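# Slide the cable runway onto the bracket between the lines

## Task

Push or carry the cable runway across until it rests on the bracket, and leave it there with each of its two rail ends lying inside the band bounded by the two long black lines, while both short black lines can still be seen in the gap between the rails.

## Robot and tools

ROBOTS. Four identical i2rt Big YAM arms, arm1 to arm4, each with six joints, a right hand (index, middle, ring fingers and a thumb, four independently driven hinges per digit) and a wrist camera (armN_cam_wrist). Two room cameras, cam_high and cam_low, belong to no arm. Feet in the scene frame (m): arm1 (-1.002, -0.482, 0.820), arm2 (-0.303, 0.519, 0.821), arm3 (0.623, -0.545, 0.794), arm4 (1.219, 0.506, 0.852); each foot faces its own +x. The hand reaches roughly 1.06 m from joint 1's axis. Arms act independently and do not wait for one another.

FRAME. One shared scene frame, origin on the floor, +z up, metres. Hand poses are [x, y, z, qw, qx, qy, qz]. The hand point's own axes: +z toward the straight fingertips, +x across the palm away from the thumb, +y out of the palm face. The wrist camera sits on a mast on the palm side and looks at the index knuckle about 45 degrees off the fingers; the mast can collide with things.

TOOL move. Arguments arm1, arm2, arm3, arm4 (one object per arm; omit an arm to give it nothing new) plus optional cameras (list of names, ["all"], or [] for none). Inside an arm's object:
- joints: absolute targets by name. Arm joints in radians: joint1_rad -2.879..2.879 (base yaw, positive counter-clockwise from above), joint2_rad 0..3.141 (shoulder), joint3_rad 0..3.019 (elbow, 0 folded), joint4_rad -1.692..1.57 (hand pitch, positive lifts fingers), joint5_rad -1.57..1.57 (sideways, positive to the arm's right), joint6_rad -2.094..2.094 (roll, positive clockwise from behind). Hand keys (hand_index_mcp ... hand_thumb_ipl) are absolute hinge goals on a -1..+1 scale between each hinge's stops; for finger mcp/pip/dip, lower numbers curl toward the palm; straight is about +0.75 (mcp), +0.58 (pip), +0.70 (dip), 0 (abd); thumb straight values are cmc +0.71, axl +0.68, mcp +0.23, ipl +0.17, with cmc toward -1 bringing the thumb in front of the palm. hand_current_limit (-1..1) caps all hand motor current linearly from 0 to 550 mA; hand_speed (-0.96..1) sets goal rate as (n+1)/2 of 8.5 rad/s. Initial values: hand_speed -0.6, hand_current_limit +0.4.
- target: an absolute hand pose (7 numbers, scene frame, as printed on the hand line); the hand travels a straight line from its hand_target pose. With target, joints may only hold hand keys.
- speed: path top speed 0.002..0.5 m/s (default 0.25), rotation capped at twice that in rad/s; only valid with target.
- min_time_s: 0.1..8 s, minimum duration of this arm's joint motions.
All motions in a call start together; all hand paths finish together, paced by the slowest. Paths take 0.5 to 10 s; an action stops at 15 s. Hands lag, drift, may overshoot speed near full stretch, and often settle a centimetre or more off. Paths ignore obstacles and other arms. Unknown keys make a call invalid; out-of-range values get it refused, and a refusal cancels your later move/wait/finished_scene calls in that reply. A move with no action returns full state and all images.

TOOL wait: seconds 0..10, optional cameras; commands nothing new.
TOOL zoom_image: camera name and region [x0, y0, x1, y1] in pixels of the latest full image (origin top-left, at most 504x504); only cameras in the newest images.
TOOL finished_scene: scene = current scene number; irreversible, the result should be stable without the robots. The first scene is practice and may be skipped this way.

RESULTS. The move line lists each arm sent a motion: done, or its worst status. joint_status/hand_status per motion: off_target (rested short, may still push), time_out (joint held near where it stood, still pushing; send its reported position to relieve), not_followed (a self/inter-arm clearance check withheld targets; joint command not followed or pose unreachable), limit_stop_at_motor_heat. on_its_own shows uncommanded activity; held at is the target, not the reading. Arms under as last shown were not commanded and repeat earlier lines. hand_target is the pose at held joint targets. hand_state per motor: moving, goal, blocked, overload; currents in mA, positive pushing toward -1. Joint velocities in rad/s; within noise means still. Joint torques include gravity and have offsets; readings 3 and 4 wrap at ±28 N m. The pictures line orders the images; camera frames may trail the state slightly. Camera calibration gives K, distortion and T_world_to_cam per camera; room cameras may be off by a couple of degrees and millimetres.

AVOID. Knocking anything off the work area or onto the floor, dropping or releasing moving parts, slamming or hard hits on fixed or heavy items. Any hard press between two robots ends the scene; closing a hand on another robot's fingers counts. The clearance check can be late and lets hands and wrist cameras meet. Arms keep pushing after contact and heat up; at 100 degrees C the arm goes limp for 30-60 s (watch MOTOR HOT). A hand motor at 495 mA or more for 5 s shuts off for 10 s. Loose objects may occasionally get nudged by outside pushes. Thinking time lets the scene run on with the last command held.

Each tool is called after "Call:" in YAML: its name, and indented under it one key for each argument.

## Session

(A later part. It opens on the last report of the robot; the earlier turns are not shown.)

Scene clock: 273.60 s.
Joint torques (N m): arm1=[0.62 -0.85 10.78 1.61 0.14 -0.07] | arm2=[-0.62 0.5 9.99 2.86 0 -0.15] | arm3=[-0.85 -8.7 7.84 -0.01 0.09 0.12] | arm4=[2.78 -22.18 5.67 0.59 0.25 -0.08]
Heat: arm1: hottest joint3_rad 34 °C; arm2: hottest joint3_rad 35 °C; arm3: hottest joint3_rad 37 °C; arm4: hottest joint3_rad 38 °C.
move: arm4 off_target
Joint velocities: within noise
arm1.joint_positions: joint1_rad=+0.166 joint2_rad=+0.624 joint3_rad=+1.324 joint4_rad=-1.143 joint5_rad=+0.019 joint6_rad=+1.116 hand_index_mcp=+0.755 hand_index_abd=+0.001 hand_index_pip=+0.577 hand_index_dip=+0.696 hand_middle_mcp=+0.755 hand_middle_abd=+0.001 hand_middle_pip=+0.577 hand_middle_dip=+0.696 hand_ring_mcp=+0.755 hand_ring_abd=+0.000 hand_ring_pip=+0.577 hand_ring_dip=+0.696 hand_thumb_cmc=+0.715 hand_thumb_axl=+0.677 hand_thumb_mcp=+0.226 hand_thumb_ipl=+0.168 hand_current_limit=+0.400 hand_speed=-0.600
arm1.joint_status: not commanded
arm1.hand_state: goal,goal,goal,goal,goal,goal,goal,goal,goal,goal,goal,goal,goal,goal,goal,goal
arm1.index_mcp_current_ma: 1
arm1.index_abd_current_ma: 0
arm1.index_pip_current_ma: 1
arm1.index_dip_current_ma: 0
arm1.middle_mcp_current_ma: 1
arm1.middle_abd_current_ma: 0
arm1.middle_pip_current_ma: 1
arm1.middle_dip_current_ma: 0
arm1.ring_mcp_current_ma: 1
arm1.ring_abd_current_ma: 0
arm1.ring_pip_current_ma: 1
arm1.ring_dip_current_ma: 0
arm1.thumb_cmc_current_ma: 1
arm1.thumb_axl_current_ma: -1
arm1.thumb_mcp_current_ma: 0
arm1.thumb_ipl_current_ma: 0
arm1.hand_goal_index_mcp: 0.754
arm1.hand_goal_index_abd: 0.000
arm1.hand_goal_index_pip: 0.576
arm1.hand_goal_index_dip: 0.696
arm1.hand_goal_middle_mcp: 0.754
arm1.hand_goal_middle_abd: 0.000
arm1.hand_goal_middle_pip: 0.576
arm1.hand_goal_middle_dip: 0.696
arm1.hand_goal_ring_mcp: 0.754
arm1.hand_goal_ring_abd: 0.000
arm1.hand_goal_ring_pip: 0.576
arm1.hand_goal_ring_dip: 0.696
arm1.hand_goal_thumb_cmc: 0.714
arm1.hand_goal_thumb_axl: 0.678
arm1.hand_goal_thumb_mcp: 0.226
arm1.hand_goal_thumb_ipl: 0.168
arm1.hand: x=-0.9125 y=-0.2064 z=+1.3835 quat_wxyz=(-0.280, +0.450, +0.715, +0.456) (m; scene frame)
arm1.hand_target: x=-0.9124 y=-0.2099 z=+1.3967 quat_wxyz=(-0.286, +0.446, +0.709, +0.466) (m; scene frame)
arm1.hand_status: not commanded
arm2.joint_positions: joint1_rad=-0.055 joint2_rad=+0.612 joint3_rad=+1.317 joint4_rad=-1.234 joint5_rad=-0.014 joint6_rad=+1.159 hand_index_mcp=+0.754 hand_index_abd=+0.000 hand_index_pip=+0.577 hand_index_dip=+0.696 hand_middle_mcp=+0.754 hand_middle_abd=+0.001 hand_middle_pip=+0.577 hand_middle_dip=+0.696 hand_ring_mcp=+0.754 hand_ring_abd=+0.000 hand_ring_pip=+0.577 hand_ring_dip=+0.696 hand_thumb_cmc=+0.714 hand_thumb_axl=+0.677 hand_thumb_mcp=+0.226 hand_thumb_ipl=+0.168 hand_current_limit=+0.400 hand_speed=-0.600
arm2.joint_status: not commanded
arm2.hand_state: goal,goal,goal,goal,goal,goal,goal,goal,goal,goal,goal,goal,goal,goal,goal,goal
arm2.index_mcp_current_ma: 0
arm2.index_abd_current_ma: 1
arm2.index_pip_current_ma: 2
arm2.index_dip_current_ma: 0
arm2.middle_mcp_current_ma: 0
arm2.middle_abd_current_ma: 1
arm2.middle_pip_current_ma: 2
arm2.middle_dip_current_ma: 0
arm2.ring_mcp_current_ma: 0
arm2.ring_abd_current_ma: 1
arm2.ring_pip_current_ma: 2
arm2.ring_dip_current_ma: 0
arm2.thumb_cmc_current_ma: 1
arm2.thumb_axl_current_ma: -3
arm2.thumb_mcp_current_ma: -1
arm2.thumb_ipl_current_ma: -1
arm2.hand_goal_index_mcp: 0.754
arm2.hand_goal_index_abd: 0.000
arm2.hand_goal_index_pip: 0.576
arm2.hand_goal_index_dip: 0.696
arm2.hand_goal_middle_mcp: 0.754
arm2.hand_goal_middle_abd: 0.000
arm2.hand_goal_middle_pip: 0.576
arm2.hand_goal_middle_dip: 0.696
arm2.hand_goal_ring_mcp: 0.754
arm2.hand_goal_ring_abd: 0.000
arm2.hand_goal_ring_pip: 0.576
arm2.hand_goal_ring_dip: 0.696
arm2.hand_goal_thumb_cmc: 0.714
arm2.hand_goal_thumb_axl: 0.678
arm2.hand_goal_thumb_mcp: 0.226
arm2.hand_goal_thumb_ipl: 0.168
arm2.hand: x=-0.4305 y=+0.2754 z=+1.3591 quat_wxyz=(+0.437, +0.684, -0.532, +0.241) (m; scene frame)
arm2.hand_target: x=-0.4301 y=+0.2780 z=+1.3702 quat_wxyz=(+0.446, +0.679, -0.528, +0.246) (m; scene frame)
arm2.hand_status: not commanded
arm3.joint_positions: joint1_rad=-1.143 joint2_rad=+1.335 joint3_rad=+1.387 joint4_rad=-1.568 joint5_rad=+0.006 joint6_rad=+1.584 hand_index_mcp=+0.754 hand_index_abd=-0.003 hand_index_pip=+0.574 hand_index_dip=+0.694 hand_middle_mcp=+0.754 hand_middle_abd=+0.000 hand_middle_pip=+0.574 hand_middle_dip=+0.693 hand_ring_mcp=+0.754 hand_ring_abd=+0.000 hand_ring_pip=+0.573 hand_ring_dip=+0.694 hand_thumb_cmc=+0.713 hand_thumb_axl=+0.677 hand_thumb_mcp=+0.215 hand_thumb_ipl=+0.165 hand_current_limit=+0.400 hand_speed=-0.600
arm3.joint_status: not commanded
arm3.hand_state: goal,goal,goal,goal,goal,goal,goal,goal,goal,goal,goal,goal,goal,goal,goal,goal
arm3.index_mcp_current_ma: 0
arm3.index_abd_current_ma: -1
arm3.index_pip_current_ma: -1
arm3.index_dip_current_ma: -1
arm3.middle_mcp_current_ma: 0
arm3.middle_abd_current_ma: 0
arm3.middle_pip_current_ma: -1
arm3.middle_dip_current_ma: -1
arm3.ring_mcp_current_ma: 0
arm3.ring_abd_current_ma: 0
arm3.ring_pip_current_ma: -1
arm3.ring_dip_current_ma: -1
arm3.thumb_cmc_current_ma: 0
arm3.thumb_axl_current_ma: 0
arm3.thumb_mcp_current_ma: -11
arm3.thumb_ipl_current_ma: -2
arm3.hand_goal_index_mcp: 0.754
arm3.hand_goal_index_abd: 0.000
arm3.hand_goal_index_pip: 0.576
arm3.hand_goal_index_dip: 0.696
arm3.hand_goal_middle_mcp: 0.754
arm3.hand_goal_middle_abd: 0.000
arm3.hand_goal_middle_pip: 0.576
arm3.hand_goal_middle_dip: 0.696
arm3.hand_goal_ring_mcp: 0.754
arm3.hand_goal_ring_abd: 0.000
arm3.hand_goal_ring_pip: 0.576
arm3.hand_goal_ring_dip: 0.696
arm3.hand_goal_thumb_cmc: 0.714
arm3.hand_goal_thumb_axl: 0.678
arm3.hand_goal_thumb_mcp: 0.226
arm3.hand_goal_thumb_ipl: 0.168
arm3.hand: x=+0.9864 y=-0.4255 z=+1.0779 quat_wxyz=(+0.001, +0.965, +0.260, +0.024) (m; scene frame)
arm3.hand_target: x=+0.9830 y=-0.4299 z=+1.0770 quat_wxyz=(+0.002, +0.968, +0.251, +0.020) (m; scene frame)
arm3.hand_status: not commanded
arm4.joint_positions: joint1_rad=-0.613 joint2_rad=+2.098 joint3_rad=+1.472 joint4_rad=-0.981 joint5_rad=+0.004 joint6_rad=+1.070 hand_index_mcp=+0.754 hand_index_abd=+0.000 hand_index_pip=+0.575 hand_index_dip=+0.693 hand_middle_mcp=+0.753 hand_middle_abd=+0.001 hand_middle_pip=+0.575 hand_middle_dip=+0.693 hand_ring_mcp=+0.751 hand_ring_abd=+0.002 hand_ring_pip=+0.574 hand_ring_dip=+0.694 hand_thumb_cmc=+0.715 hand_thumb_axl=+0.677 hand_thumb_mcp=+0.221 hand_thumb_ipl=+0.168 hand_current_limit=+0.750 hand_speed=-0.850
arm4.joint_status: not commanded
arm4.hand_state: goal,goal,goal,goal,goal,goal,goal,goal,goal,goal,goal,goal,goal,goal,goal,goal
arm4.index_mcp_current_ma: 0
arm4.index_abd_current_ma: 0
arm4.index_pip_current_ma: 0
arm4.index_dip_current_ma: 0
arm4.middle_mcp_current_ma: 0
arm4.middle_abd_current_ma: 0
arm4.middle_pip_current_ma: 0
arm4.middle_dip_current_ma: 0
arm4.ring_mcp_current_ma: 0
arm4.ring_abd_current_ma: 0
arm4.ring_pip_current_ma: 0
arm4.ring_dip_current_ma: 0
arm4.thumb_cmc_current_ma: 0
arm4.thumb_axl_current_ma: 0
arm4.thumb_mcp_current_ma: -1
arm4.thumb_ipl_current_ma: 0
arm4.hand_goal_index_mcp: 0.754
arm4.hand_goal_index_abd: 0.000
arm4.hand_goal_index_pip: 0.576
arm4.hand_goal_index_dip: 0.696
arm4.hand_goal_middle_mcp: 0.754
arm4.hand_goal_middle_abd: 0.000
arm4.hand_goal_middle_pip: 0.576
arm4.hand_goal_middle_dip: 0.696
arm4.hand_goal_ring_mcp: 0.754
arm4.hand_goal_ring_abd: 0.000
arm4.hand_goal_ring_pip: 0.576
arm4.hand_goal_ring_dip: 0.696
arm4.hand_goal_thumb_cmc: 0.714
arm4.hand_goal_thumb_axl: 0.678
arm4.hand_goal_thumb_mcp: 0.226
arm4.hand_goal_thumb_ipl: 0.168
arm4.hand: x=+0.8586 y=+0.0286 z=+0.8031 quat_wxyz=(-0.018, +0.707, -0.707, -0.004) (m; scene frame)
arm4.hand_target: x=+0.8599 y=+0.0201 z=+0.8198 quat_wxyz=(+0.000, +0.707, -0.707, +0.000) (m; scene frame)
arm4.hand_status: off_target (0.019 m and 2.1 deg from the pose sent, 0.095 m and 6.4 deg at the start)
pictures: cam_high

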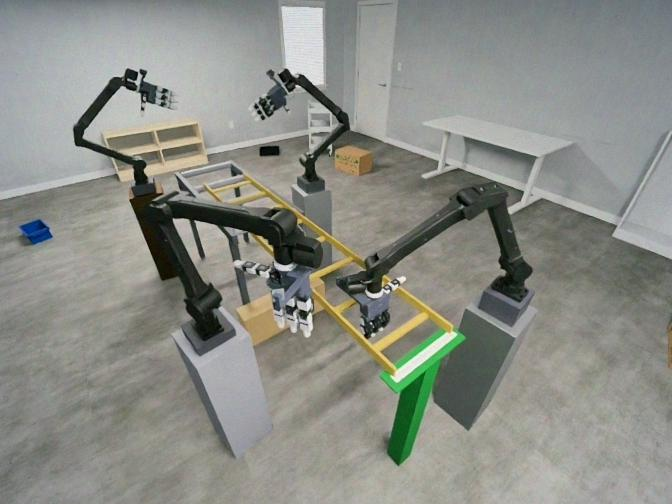

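Call:
move:
  arm4: {"target":[0.925,-0.015,0.825,0,0.7071,-0.7071,0],"speed":0.1}

Call:
move:
  arm4: {"target":[0.95,-0.045,0.825,0,0.7071,-0.7071,0],"speed":0.04}
  cameras: ["cam_high"]

Call:
zoom_image:
  camera: "cam_high"
  region: [370, 300, 480, 400]

Scene clock: 275.33 s.
Joint torques (N m): arm1=[0.62 -0.85 10.78 1.61 0.14 -0.08] | arm2=[-0.73 0.79 10.04 2.81 -0.02 -0.13] | arm3=[-0.85 -8.7 7.83 -0.01 0.09 0.12] | arm4=[1.73 -21.42 6.98 -0.06 0.22 -0.07]
Heat: arm1: hottest joint3_rad 34 °C; arm2: hottest joint3_rad 35 °C; arm3: hottest joint3_rad 37 °C; arm4: hottest joint3_rad 38 °C.
move: arm4 off_target
Joint velocities: within noise
arm1, arm2, arm3: as last shown
arm4.joint_positions: joint1_rad=-0.485 joint2_rad=+2.098 joint3_rad=+1.472 joint4_rad=-0.981 joint5_rad=+0.004 joint6_rad=+1.197 hand_index_mcp=+0.754 hand_index_abd=+0.000 hand_index_pip=+0.575 hand_index_dip=+0.693 hand_middle_mcp=+0.753 hand_middle_abd=+0.001 hand_middle_pip=+0.575 hand_middle_dip=+0.693 hand_ring_mcp=+0.751 hand_ring_abd=+0.002 hand_ring_pip=+0.574 hand_ring_dip=+0.694 hand_thumb_cmc=+0.715 hand_thumb_axl=+0.677 hand_thumb_mcp=+0.221 hand_thumb_ipl=+0.168 hand_current_limit=+0.750 hand_speed=-0.850
arm4.joint_status: not commanded
arm4.hand_state: goal,goal,goal,goal,goal,goal,goal,goal,goal,goal,goal,goal,goal,goal,goal,goal
arm4.index_mcp_current_ma: 0
arm4.index_abd_current_ma: 0
arm4.index_pip_current_ma: 0
arm4.index_dip_current_ma: 0
arm4.middle_mcp_current_ma: 0
arm4.middle_abd_current_ma: 0
arm4.middle_pip_current_ma: 0
arm4.middle_dip_current_ma: 0
arm4.ring_mcp_current_ma: 0
arm4.ring_abd_current_ma: 0
arm4.ring_pip_current_ma: 0
arm4.ring_dip_current_ma: 0
arm4.thumb_cmc_current_ma: 0
arm4.thumb_axl_current_ma: 0
arm4.thumb_mcp_current_ma: -1
arm4.thumb_ipl_current_ma: 0
arm4.hand_goal_index_mcp: 0.754
arm4.hand_goal_index_abd: 0.000
arm4.hand_goal_index_pip: 0.576
arm4.hand_goal_index_dip: 0.696
arm4.hand_goal_middle_mcp: 0.754
arm4.hand_goal_middle_abd: 0.000
arm4.hand_goal_middle_pip: 0.576
arm4.hand_goal_middle_dip: 0.696
arm4.hand_goal_ring_mcp: 0.754
arm4.hand_goal_ring_abd: 0.000
arm4.hand_goal_ring_pip: 0.576
arm4.hand_goal_ring_dip: 0.696
arm4.hand_goal_thumb_cmc: 0.714
arm4.hand_goal_thumb_axl: 0.678
arm4.hand_goal_thumb_mcp: 0.226
arm4.hand_goal_thumb_ipl: 0.168
arm4.hand: x=+0.9247 y=-0.0028 z=+0.8044 quat_wxyz=(-0.017, +0.707, -0.707, -0.006) (m; scene frame)
arm4.hand_target: x=+0.9250 y=-0.0147 z=+0.8249 quat_wxyz=(+0.000, +0.707, -0.707, +0.000) (m; scene frame)
arm4.hand_status: off_target (0.024 m and 2.0 deg from the pose sent, 0.082 m and 2.1 deg at the start)
pictures: none

Scene clock: 276.87 s.
Joint torques (N m): arm1=[0.62 -0.91 10.78 1.59 0.15 -0.08] | arm2=[-0.67 1.03 10.11 2.84 0 -0.14] | arm3=[-0.91 -8.82 7.83 -0.01 0.09 0.13] | arm4=[3.72 -18.02 9.07 -0.12 -0.12 0.02]
Heat: arm1: hottest joint3_rad 34 °C; arm2: hottest joint3_rad 35 °C; arm3: hottest joint3_rad 37 °C; arm4: hottest joint3_rad 38 °C.
move: arm4 off_target
Joint velocities: within noise
arm1, arm2, arm3: as last shown
arm4.joint_positions: joint1_rad=-0.449 joint2_rad=+2.099 joint3_rad=+1.518 joint4_rad=-1.014 joint5_rad=+0.012 joint6_rad=+1.244 hand_index_mcp=+0.746 hand_index_abd=+0.000 hand_index_pip=+0.575 hand_index_dip=+0.693 hand_middle_mcp=+0.750 hand_middle_abd=+0.001 hand_middle_pip=+0.575 hand_middle_dip=+0.693 hand_ring_mcp=+0.751 hand_ring_abd=+0.002 hand_ring_pip=+0.575 hand_ring_dip=+0.694 hand_thumb_cmc=+0.715 hand_thumb_axl=+0.677 hand_thumb_mcp=+0.221 hand_thumb_ipl=+0.168 hand_current_limit=+0.750 hand_speed=-0.850
arm4.joint_status: not commanded
arm4.hand_state: goal,goal,goal,goal,goal,goal,goal,goal,goal,goal,goal,goal,goal,goal,goal,goal
arm4.index_mcp_current_ma: -1
arm4.index_abd_current_ma: 0
arm4.index_pip_current_ma: 0
arm4.index_dip_current_ma: 0
arm4.middle_mcp_current_ma: 0
arm4.middle_abd_current_ma: 0
arm4.middle_pip_current_ma: 0
arm4.middle_dip_current_ma: 0
arm4.ring_mcp_current_ma: 0
arm4.ring_abd_current_ma: 0
arm4.ring_pip_current_ma: 0
arm4.ring_dip_current_ma: 0
arm4.thumb_cmc_current_ma: 0
arm4.thumb_axl_current_ma: 0
arm4.thumb_mcp_current_ma: -1
arm4.thumb_ipl_current_ma: 0
arm4.hand_goal_index_mcp: 0.754
arm4.hand_goal_index_abd: 0.000
arm4.hand_goal_index_pip: 0.576
arm4.hand_goal_index_dip: 0.696
arm4.hand_goal_middle_mcp: 0.754
arm4.hand_goal_middle_abd: 0.000
arm4.hand_goal_middle_pip: 0.576
arm4.hand_goal_middle_dip: 0.696
arm4.hand_goal_ring_mcp: 0.754
arm4.hand_goal_ring_abd: 0.000
arm4.hand_goal_ring_pip: 0.576
arm4.hand_goal_ring_dip: 0.696
arm4.hand_goal_thumb_cmc: 0.714
arm4.hand_goal_thumb_axl: 0.678
arm4.hand_goal_thumb_mcp: 0.226
arm4.hand_goal_thumb_ipl: 0.168
arm4.hand: x=+0.9383 y=-0.0212 z=+0.8192 quat_wxyz=(-0.009, +0.703, -0.711, -0.008) (m; scene frame)
arm4.hand_target: x=+0.9505 y=-0.0441 z=+0.8254 quat_wxyz=(+0.000, +0.707, -0.707, +0.000) (m; scene frame)
arm4.hand_status: off_target (0.027 m and 1.5 deg from the pose sent, 0.053 m and 2.1 deg at the start)
pictures: cam_high

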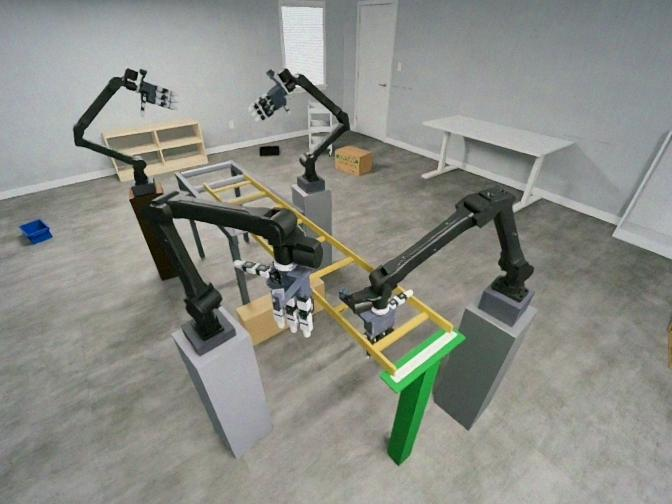

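Scaled by 4.582 from the camera's 672x504 image, which has a finer 960x720 frame.

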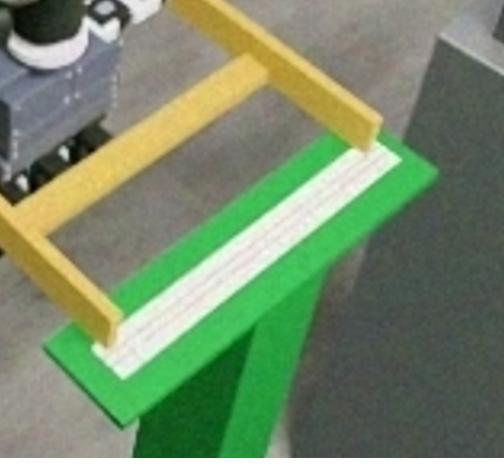

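Call:
move:
  arm4: {"target":[0.962,-0.06,0.825,0,0.7071,-0.7071,0],"speed":0.03}

Call:
move:
  arm4: {"target":[0.966,-0.066,0.825,0,0.7071,-0.7071,0],"speed":0.03}
  cameras: ["cam_high"]

Call:
zoom_image:
  camera: "cam_high"
  region: [370, 300, 480, 400]

Scene clock: 278.20 s.
Joint torques (N m): arm1=[0.62 -0.85 10.77 1.61 0.14 -0.08] | arm2=[-0.32 0.97 10.11 2.82 0 -0.13] | arm3=[-0.85 -8.76 7.83 -0.02 0.09 0.12] | arm4=[5.3 -18.37 9.31 -0.08 -0.59 0.12]
Heat: arm1: hottest joint3_rad 34 °C; arm2: hottest joint3_rad 35 °C; arm3: hottest joint3_rad 37 °C; arm4: hottest joint3_rad 38 °C.
move: arm4 off_target
Joint velocities: within noise
arm1, arm2, arm3: as last shown
arm4.joint_positions: joint1_rad=-0.440 joint2_rad=+2.121 joint3_rad=+1.557 joint4_rad=-1.034 joint5_rad=+0.022 joint6_rad=+1.257 hand_index_mcp=+0.741 hand_index_abd=+0.000 hand_index_pip=+0.575 hand_index_dip=+0.693 hand_middle_mcp=+0.750 hand_middle_abd=+0.001 hand_middle_pip=+0.575 hand_middle_dip=+0.693 hand_ring_mcp=+0.751 hand_ring_abd=+0.002 hand_ring_pip=+0.575 hand_ring_dip=+0.694 hand_thumb_cmc=+0.715 hand_thumb_axl=+0.677 hand_thumb_mcp=+0.221 hand_thumb_ipl=+0.168 hand_current_limit=+0.750 hand_speed=-0.850
arm4.joint_status: not commanded
arm4.hand_state: goal,goal,goal,goal,goal,goal,goal,goal,goal,goal,goal,goal,goal,goal,goal,goal
arm4.index_mcp_current_ma: -4
arm4.index_abd_current_ma: 0
arm4.index_pip_current_ma: 0
arm4.index_dip_current_ma: 0
arm4.middle_mcp_current_ma: 0
arm4.middle_abd_current_ma: 0
arm4.middle_pip_current_ma: 0
arm4.middle_dip_current_ma: 0
arm4.ring_mcp_current_ma: 0
arm4.ring_abd_current_ma: 0
arm4.ring_pip_current_ma: 0
arm4.ring_dip_current_ma: 0
arm4.thumb_cmc_current_ma: 0
arm4.thumb_axl_current_ma: 0
arm4.thumb_mcp_current_ma: -1
arm4.thumb_ipl_current_ma: 0
arm4.hand_goal_index_mcp: 0.754
arm4.hand_goal_index_abd: 0.000
arm4.hand_goal_index_pip: 0.576
arm4.hand_goal_index_dip: 0.696
arm4.hand_goal_middle_mcp: 0.754
arm4.hand_goal_middle_abd: 0.000
arm4.hand_goal_middle_pip: 0.576
arm4.hand_goal_middle_dip: 0.696
arm4.hand_goal_ring_mcp: 0.754
arm4.hand_goal_ring_abd: 0.000
arm4.hand_goal_ring_pip: 0.576
arm4.hand_goal_ring_dip: 0.696
arm4.hand_goal_thumb_cmc: 0.714
arm4.hand_goal_thumb_axl: 0.678
arm4.hand_goal_thumb_mcp: 0.226
arm4.hand_goal_thumb_ipl: 0.168
arm4.hand: x=+0.9386 y=-0.0304 z=+0.8198 quat_wxyz=(-0.008, +0.702, -0.712, -0.013) (m; scene frame)
arm4.hand_target: x=+0.9626 y=-0.0583 z=+0.8253 quat_wxyz=(+0.000, +0.707, -0.707, +0.001) (m; scene frame)
arm4.hand_status: off_target (0.038 m and 2.0 deg from the pose sent, 0.046 m and 1.5 deg at the start)
pictures: none

Scene clock: 279.17 s.
Joint torques (N m): arm1=[0.62 -0.85 10.78 1.61 0.14 -0.08] | arm2=[-0.5 1.14 10.11 2.73 -0.02 -0.16] | arm3=[-0.85 -8.7 7.84 -0.02 0.09 0.12] | arm4=[5.95 -18.37 9.69 0.12 -0.74 0.15]
Heat: arm1: hottest joint3_rad 34 °C; arm2: hottest joint3_rad 35 °C; arm3: hottest joint3_rad 37 °C; arm4: hottest joint3_rad 38 °C.
move: arm4 off_target
Joint velocities: within noise
arm1, arm2, arm3: as last shown
arm4.joint_positions: joint1_rad=-0.439 joint2_rad=+2.127 joint3_rad=+1.567 joint4_rad=-1.047 joint5_rad=+0.024 joint6_rad=+1.264 hand_index_mcp=+0.734 hand_index_abd=+0.000 hand_index_pip=+0.575 hand_index_dip=+0.693 hand_middle_mcp=+0.750 hand_middle_abd=+0.001 hand_middle_pip=+0.575 hand_middle_dip=+0.693 hand_ring_mcp=+0.751 hand_ring_abd=+0.002 hand_ring_pip=+0.575 hand_ring_dip=+0.694 hand_thumb_cmc=+0.715 hand_thumb_axl=+0.677 hand_thumb_mcp=+0.221 hand_thumb_ipl=+0.168 hand_current_limit=+0.750 hand_speed=-0.850
arm4.joint_status: not commanded
arm4.hand_state: blocked,goal,goal,goal,goal,goal,goal,goal,goal,goal,goal,goal,goal,goal,goal,goal
arm4.index_mcp_current_ma: -8
arm4.index_abd_current_ma: 0
arm4.index_pip_current_ma: 0
arm4.index_dip_current_ma: 0
arm4.middle_mcp_current_ma: 0
arm4.middle_abd_current_ma: 0
arm4.middle_pip_current_ma: 0
arm4.middle_dip_current_ma: 0
arm4.ring_mcp_current_ma: 0
arm4.ring_abd_current_ma: 0
arm4.ring_pip_current_ma: 0
arm4.ring_dip_current_ma: 0
arm4.thumb_cmc_current_ma: 0
arm4.thumb_axl_current_ma: 0
arm4.thumb_mcp_current_ma: -1
arm4.thumb_ipl_current_ma: 0
arm4.hand_goal_index_mcp: 0.754
arm4.hand_goal_index_abd: 0.000
arm4.hand_goal_index_pip: 0.576
arm4.hand_goal_index_dip: 0.696
arm4.hand_goal_middle_mcp: 0.754
arm4.hand_goal_middle_abd: 0.000
arm4.hand_goal_middle_pip: 0.576
arm4.hand_goal_middle_dip: 0.696
arm4.hand_goal_ring_mcp: 0.754
arm4.hand_goal_ring_abd: 0.000
arm4.hand_goal_ring_pip: 0.576
arm4.hand_goal_ring_dip: 0.696
arm4.hand_goal_thumb_cmc: 0.714
arm4.hand_goal_thumb_axl: 0.678
arm4.hand_goal_thumb_mcp: 0.226
arm4.hand_goal_thumb_ipl: 0.168
arm4.hand: x=+0.9389 y=-0.0302 z=+0.8200 quat_wxyz=(-0.012, +0.700, -0.714, -0.016) (m; scene frame)
arm4.hand_target: x=+0.9670 y=-0.0638 z=+0.8257 quat_wxyz=(+0.000, +0.708, -0.707, +0.001) (m; scene frame)
arm4.hand_status: off_target (0.045 m and 2.6 deg from the pose sent, 0.045 m and 2.0 deg at the start)
pictures: cam_high

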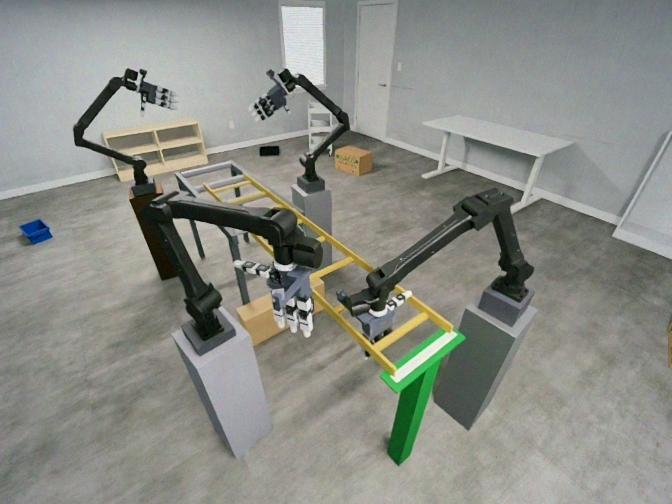

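Scaled by 4.582 from the camera's 672x504 image, which has a finer 960x720 frame.

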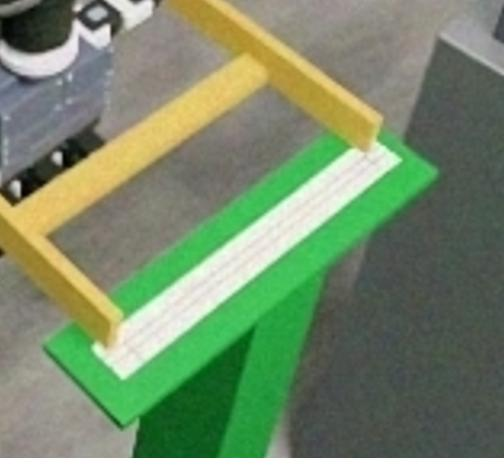

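Call:
move:
  arm4: {"target":[0.971,-0.071,0.825,0,0.7071,-0.7071,0],"speed":0.02}
  cameras: ["cam_high"]

Call:
zoom_image:
  camera: "cam_high"
  region: [370, 300, 480, 400]

Scene clock: 280.27 s.
Joint torques (N m): arm1=[0.62 -0.85 10.78 1.61 0.14 -0.08] | arm2=[-0.5 1.08 10.09 2.78 0.02 -0.15] | arm3=[-0.91 -8.7 7.86 0.01 0.09 0.12] | arm4=[6.12 -18.14 10.14 0.39 -0.91 0.16]
Heat: arm1: hottest joint3_rad 34 °C; arm2: hottest joint3_rad 35 °C; arm3: hottest joint3_rad 37 °C; arm4: hottest joint3_rad 38 °C.
move: arm4 off_target
Joint velocities: within noise
arm1, arm2, arm3: as last shown
arm4.joint_positions: joint1_rad=-0.438 joint2_rad=+2.131 joint3_rad=+1.574 joint4_rad=-1.057 joint5_rad=+0.028 joint6_rad=+1.270 hand_index_mcp=+0.728 hand_index_abd=+0.000 hand_index_pip=+0.575 hand_index_dip=+0.693 hand_middle_mcp=+0.750 hand_middle_abd=+0.001 hand_middle_pip=+0.575 hand_middle_dip=+0.693 hand_ring_mcp=+0.752 hand_ring_abd=+0.002 hand_ring_pip=+0.575 hand_ring_dip=+0.694 hand_thumb_cmc=+0.715 hand_thumb_axl=+0.677 hand_thumb_mcp=+0.221 hand_thumb_ipl=+0.168 hand_current_limit=+0.750 hand_speed=-0.850
arm4.joint_status: not commanded
arm4.hand_state: blocked,goal,goal,goal,goal,goal,goal,goal,goal,goal,goal,goal,goal,goal,goal,goal
arm4.index_mcp_current_ma: -13
arm4.index_abd_current_ma: 0
arm4.index_pip_current_ma: 0
arm4.index_dip_current_ma: 0
arm4.middle_mcp_current_ma: 0
arm4.middle_abd_current_ma: 0
arm4.middle_pip_current_ma: 0
arm4.middle_dip_current_ma: 0
arm4.ring_mcp_current_ma: 0
arm4.ring_abd_current_ma: 0
arm4.ring_pip_current_ma: 0
arm4.ring_dip_current_ma: 0
arm4.thumb_cmc_current_ma: 0
arm4.thumb_axl_current_ma: 0
arm4.thumb_mcp_current_ma: -1
arm4.thumb_ipl_current_ma: 0
arm4.hand_goal_index_mcp: 0.754
arm4.hand_goal_index_abd: 0.000
arm4.hand_goal_index_pip: 0.576
arm4.hand_goal_index_dip: 0.696
arm4.hand_goal_middle_mcp: 0.754
arm4.hand_goal_middle_abd: 0.000
arm4.hand_goal_middle_pip: 0.576
arm4.hand_goal_middle_dip: 0.696
arm4.hand_goal_ring_mcp: 0.754
arm4.hand_goal_ring_abd: 0.000
arm4.hand_goal_ring_pip: 0.576
arm4.hand_goal_ring_dip: 0.696
arm4.hand_goal_thumb_cmc: 0.714
arm4.hand_goal_thumb_axl: 0.678
arm4.hand_goal_thumb_mcp: 0.226
arm4.hand_goal_thumb_ipl: 0.168
arm4.hand: x=+0.9392 y=-0.0299 z=+0.8202 quat_wxyz=(-0.014, +0.698, -0.716, -0.020) (m; scene frame)
arm4.hand_target: x=+0.9723 y=-0.0680 z=+0.8259 quat_wxyz=(+0.000, +0.708, -0.706, +0.001) (m; scene frame)
arm4.hand_status: off_target (0.052 m and 3.1 deg from the pose sent, 0.052 m and 2.6 deg at the start)
pictures: cam_high

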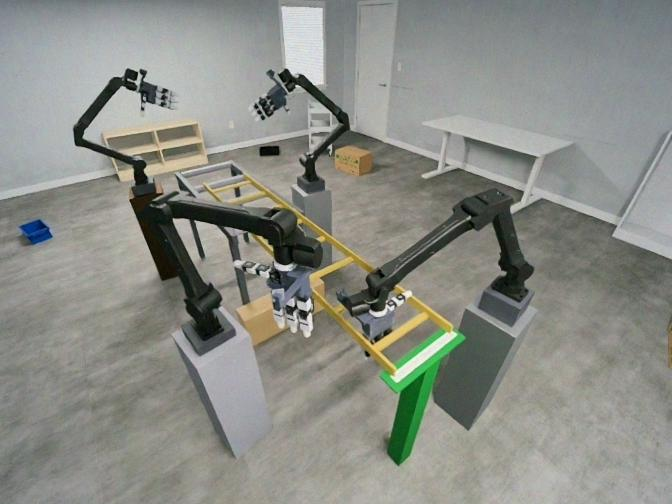

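Scaled by 4.582 from the camera's 672x504 image, which has a finer 960x720 frame.

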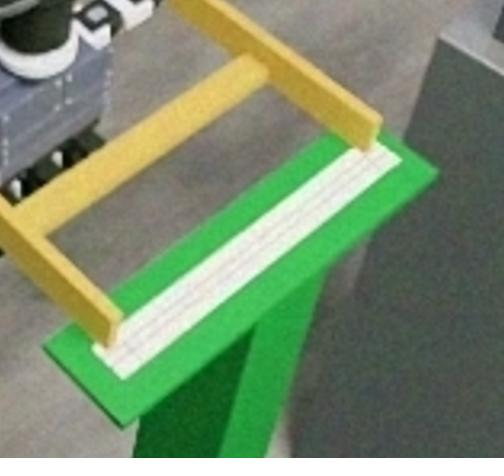

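Call:
move:
  arm4: {"target":[0.978,-0.079,0.825,0,0.7071,-0.7071,0],"speed":0.02}

Call:
move:
  arm4: {"target":[0.984,-0.086,0.825,0,0.7071,-0.7071,0],"speed":0.02}
  cameras: ["cam_high"]

Call:
zoom_image:
  camera: "cam_high"
  region: [370, 300, 480, 400]

Scene clock: 281.50 s.
Joint torques (N m): arm1=[0.62 -0.85 10.77 1.59 0.15 -0.08] | arm2=[-0.97 0.67 10.1 2.77 0.01 -0.18] | arm3=[-0.91 -8.59 7.83 -0.01 0.09 0.12] | arm4=[7.71 -17.9 10.69 0.49 -1.18 0.2]
Heat: arm1: hottest joint3_rad 34 °C; arm2: hottest joint3_rad 35 °C; arm3: hottest joint3_rad 37 °C; arm4: hottest joint3_rad 38 °C.
move: arm4 off_target
Joint velocities: within noise
arm1, arm2, arm3: as last shown
arm4.joint_positions: joint1_rad=-0.436 joint2_rad=+2.139 joint3_rad=+1.586 joint4_rad=-1.075 joint5_rad=+0.033 joint6_rad=+1.278 hand_index_mcp=+0.722 hand_index_abd=+0.000 hand_index_pip=+0.575 hand_index_dip=+0.693 hand_middle_mcp=+0.749 hand_middle_abd=+0.001 hand_middle_pip=+0.575 hand_middle_dip=+0.693 hand_ring_mcp=+0.753 hand_ring_abd=+0.002 hand_ring_pip=+0.575 hand_ring_dip=+0.694 hand_thumb_cmc=+0.715 hand_thumb_axl=+0.677 hand_thumb_mcp=+0.221 hand_thumb_ipl=+0.168 hand_current_limit=+0.750 hand_speed=-0.850
arm4.joint_status: not commanded
arm4.hand_state: blocked,goal,goal,goal,goal,goal,goal,goal,goal,goal,goal,goal,goal,goal,goal,goal
arm4.index_mcp_current_ma: -20
arm4.index_abd_current_ma: 0
arm4.index_pip_current_ma: 0
arm4.index_dip_current_ma: 0
arm4.middle_mcp_current_ma: 0
arm4.middle_abd_current_ma: 0
arm4.middle_pip_current_ma: 0
arm4.middle_dip_current_ma: 0
arm4.ring_mcp_current_ma: 0
arm4.ring_abd_current_ma: 0
arm4.ring_pip_current_ma: 0
arm4.ring_dip_current_ma: 0
arm4.thumb_cmc_current_ma: 0
arm4.thumb_axl_current_ma: 0
arm4.thumb_mcp_current_ma: -1
arm4.thumb_ipl_current_ma: 0
arm4.hand_goal_index_mcp: 0.754
arm4.hand_goal_index_abd: 0.000
arm4.hand_goal_index_pip: 0.576
arm4.hand_goal_index_dip: 0.696
arm4.hand_goal_middle_mcp: 0.754
arm4.hand_goal_middle_abd: 0.000
arm4.hand_goal_middle_pip: 0.576
arm4.hand_goal_middle_dip: 0.696
arm4.hand_goal_ring_mcp: 0.754
arm4.hand_goal_ring_abd: 0.000
arm4.hand_goal_ring_pip: 0.576
arm4.hand_goal_ring_dip: 0.696
arm4.hand_goal_thumb_cmc: 0.714
arm4.hand_goal_thumb_axl: 0.678
arm4.hand_goal_thumb_mcp: 0.226
arm4.hand_goal_thumb_ipl: 0.168
arm4.hand: x=+0.9396 y=-0.0295 z=+0.8203 quat_wxyz=(-0.018, +0.696, -0.718, -0.025) (m; scene frame)
arm4.hand_target: x=+0.9798 y=-0.0747 z=+0.8262 quat_wxyz=(-0.001, +0.708, -0.706, +0.002) (m; scene frame)
arm4.hand_status: off_target (0.063 m and 4.0 deg from the pose sent, 0.063 m and 3.1 deg at the start)
pictures: none

Scene clock: 282.60 s.
Joint torques (N m): arm1=[0.62 -0.85 10.77 1.59 0.14 -0.08] | arm2=[-0.67 0.91 10.15 2.78 0.02 -0.15] | arm3=[-0.91 -8.76 7.83 -0.02 0.09 0.12] | arm4=[8.23 -17.61 11.08 0.77 -1.39 0.26]
Heat: arm1: hottest joint3_rad 34 °C; arm2: hottest joint3_rad 35 °C; arm3: hottest joint3_rad 37 °C; arm4: hottest joint3_rad 38 °C.
move: arm4 off_target
Joint velocities: within noise
arm1, arm2, arm3: as last shown
arm4.joint_positions: joint1_rad=-0.434 joint2_rad=+2.145 joint3_rad=+1.597 joint4_rad=-1.089 joint5_rad=+0.037 joint6_rad=+1.284 hand_index_mcp=+0.716 hand_index_abd=+0.000 hand_index_pip=+0.575 hand_index_dip=+0.693 hand_middle_mcp=+0.749 hand_middle_abd=+0.001 hand_middle_pip=+0.575 hand_middle_dip=+0.693 hand_ring_mcp=+0.753 hand_ring_abd=+0.002 hand_ring_pip=+0.575 hand_ring_dip=+0.694 hand_thumb_cmc=+0.715 hand_thumb_axl=+0.677 hand_thumb_mcp=+0.221 hand_thumb_ipl=+0.168 hand_current_limit=+0.750 hand_speed=-0.850
arm4.joint_status: not commanded
arm4.hand_state: blocked,goal,goal,goal,goal,goal,goal,goal,goal,goal,goal,goal,goal,goal,goal,goal
arm4.index_mcp_current_ma: -28
arm4.index_abd_current_ma: 0
arm4.index_pip_current_ma: 0
arm4.index_dip_current_ma: 0
arm4.middle_mcp_current_ma: 0
arm4.middle_abd_current_ma: 0
arm4.middle_pip_current_ma: 0
arm4.middle_dip_current_ma: 0
arm4.ring_mcp_current_ma: 0
arm4.ring_abd_current_ma: 0
arm4.ring_pip_current_ma: 0
arm4.ring_dip_current_ma: 0
arm4.thumb_cmc_current_ma: 0
arm4.thumb_axl_current_ma: 0
arm4.thumb_mcp_current_ma: -1
arm4.thumb_ipl_current_ma: 0
arm4.hand_goal_index_mcp: 0.754
arm4.hand_goal_index_abd: 0.000
arm4.hand_goal_index_pip: 0.576
arm4.hand_goal_index_dip: 0.696
arm4.hand_goal_middle_mcp: 0.754
arm4.hand_goal_middle_abd: 0.000
arm4.hand_goal_middle_pip: 0.576
arm4.hand_goal_middle_dip: 0.696
arm4.hand_goal_ring_mcp: 0.754
arm4.hand_goal_ring_abd: 0.000
arm4.hand_goal_ring_pip: 0.576
arm4.hand_goal_ring_dip: 0.696
arm4.hand_goal_thumb_cmc: 0.714
arm4.hand_goal_thumb_axl: 0.678
arm4.hand_goal_thumb_mcp: 0.226
arm4.hand_goal_thumb_ipl: 0.168
arm4.hand: x=+0.9399 y=-0.0294 z=+0.8206 quat_wxyz=(-0.022, +0.694, -0.719, -0.029) (m; scene frame)
arm4.hand_target: x=+0.9862 y=-0.0805 z=+0.8267 quat_wxyz=(-0.001, +0.708, -0.706, +0.002) (m; scene frame)
arm4.hand_status: off_target (0.072 m and 4.6 deg from the pose sent, 0.072 m and 4.0 deg at the start)
pictures: cam_high

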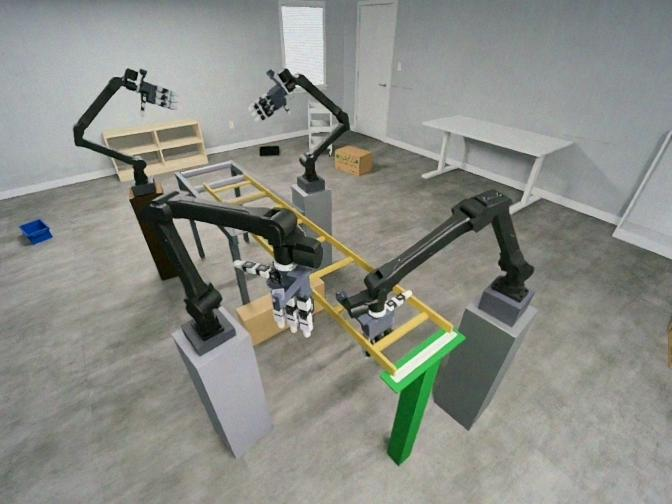

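Scaled by 4.582 from the camera's 672x504 image, which has a finer 960x720 frame.

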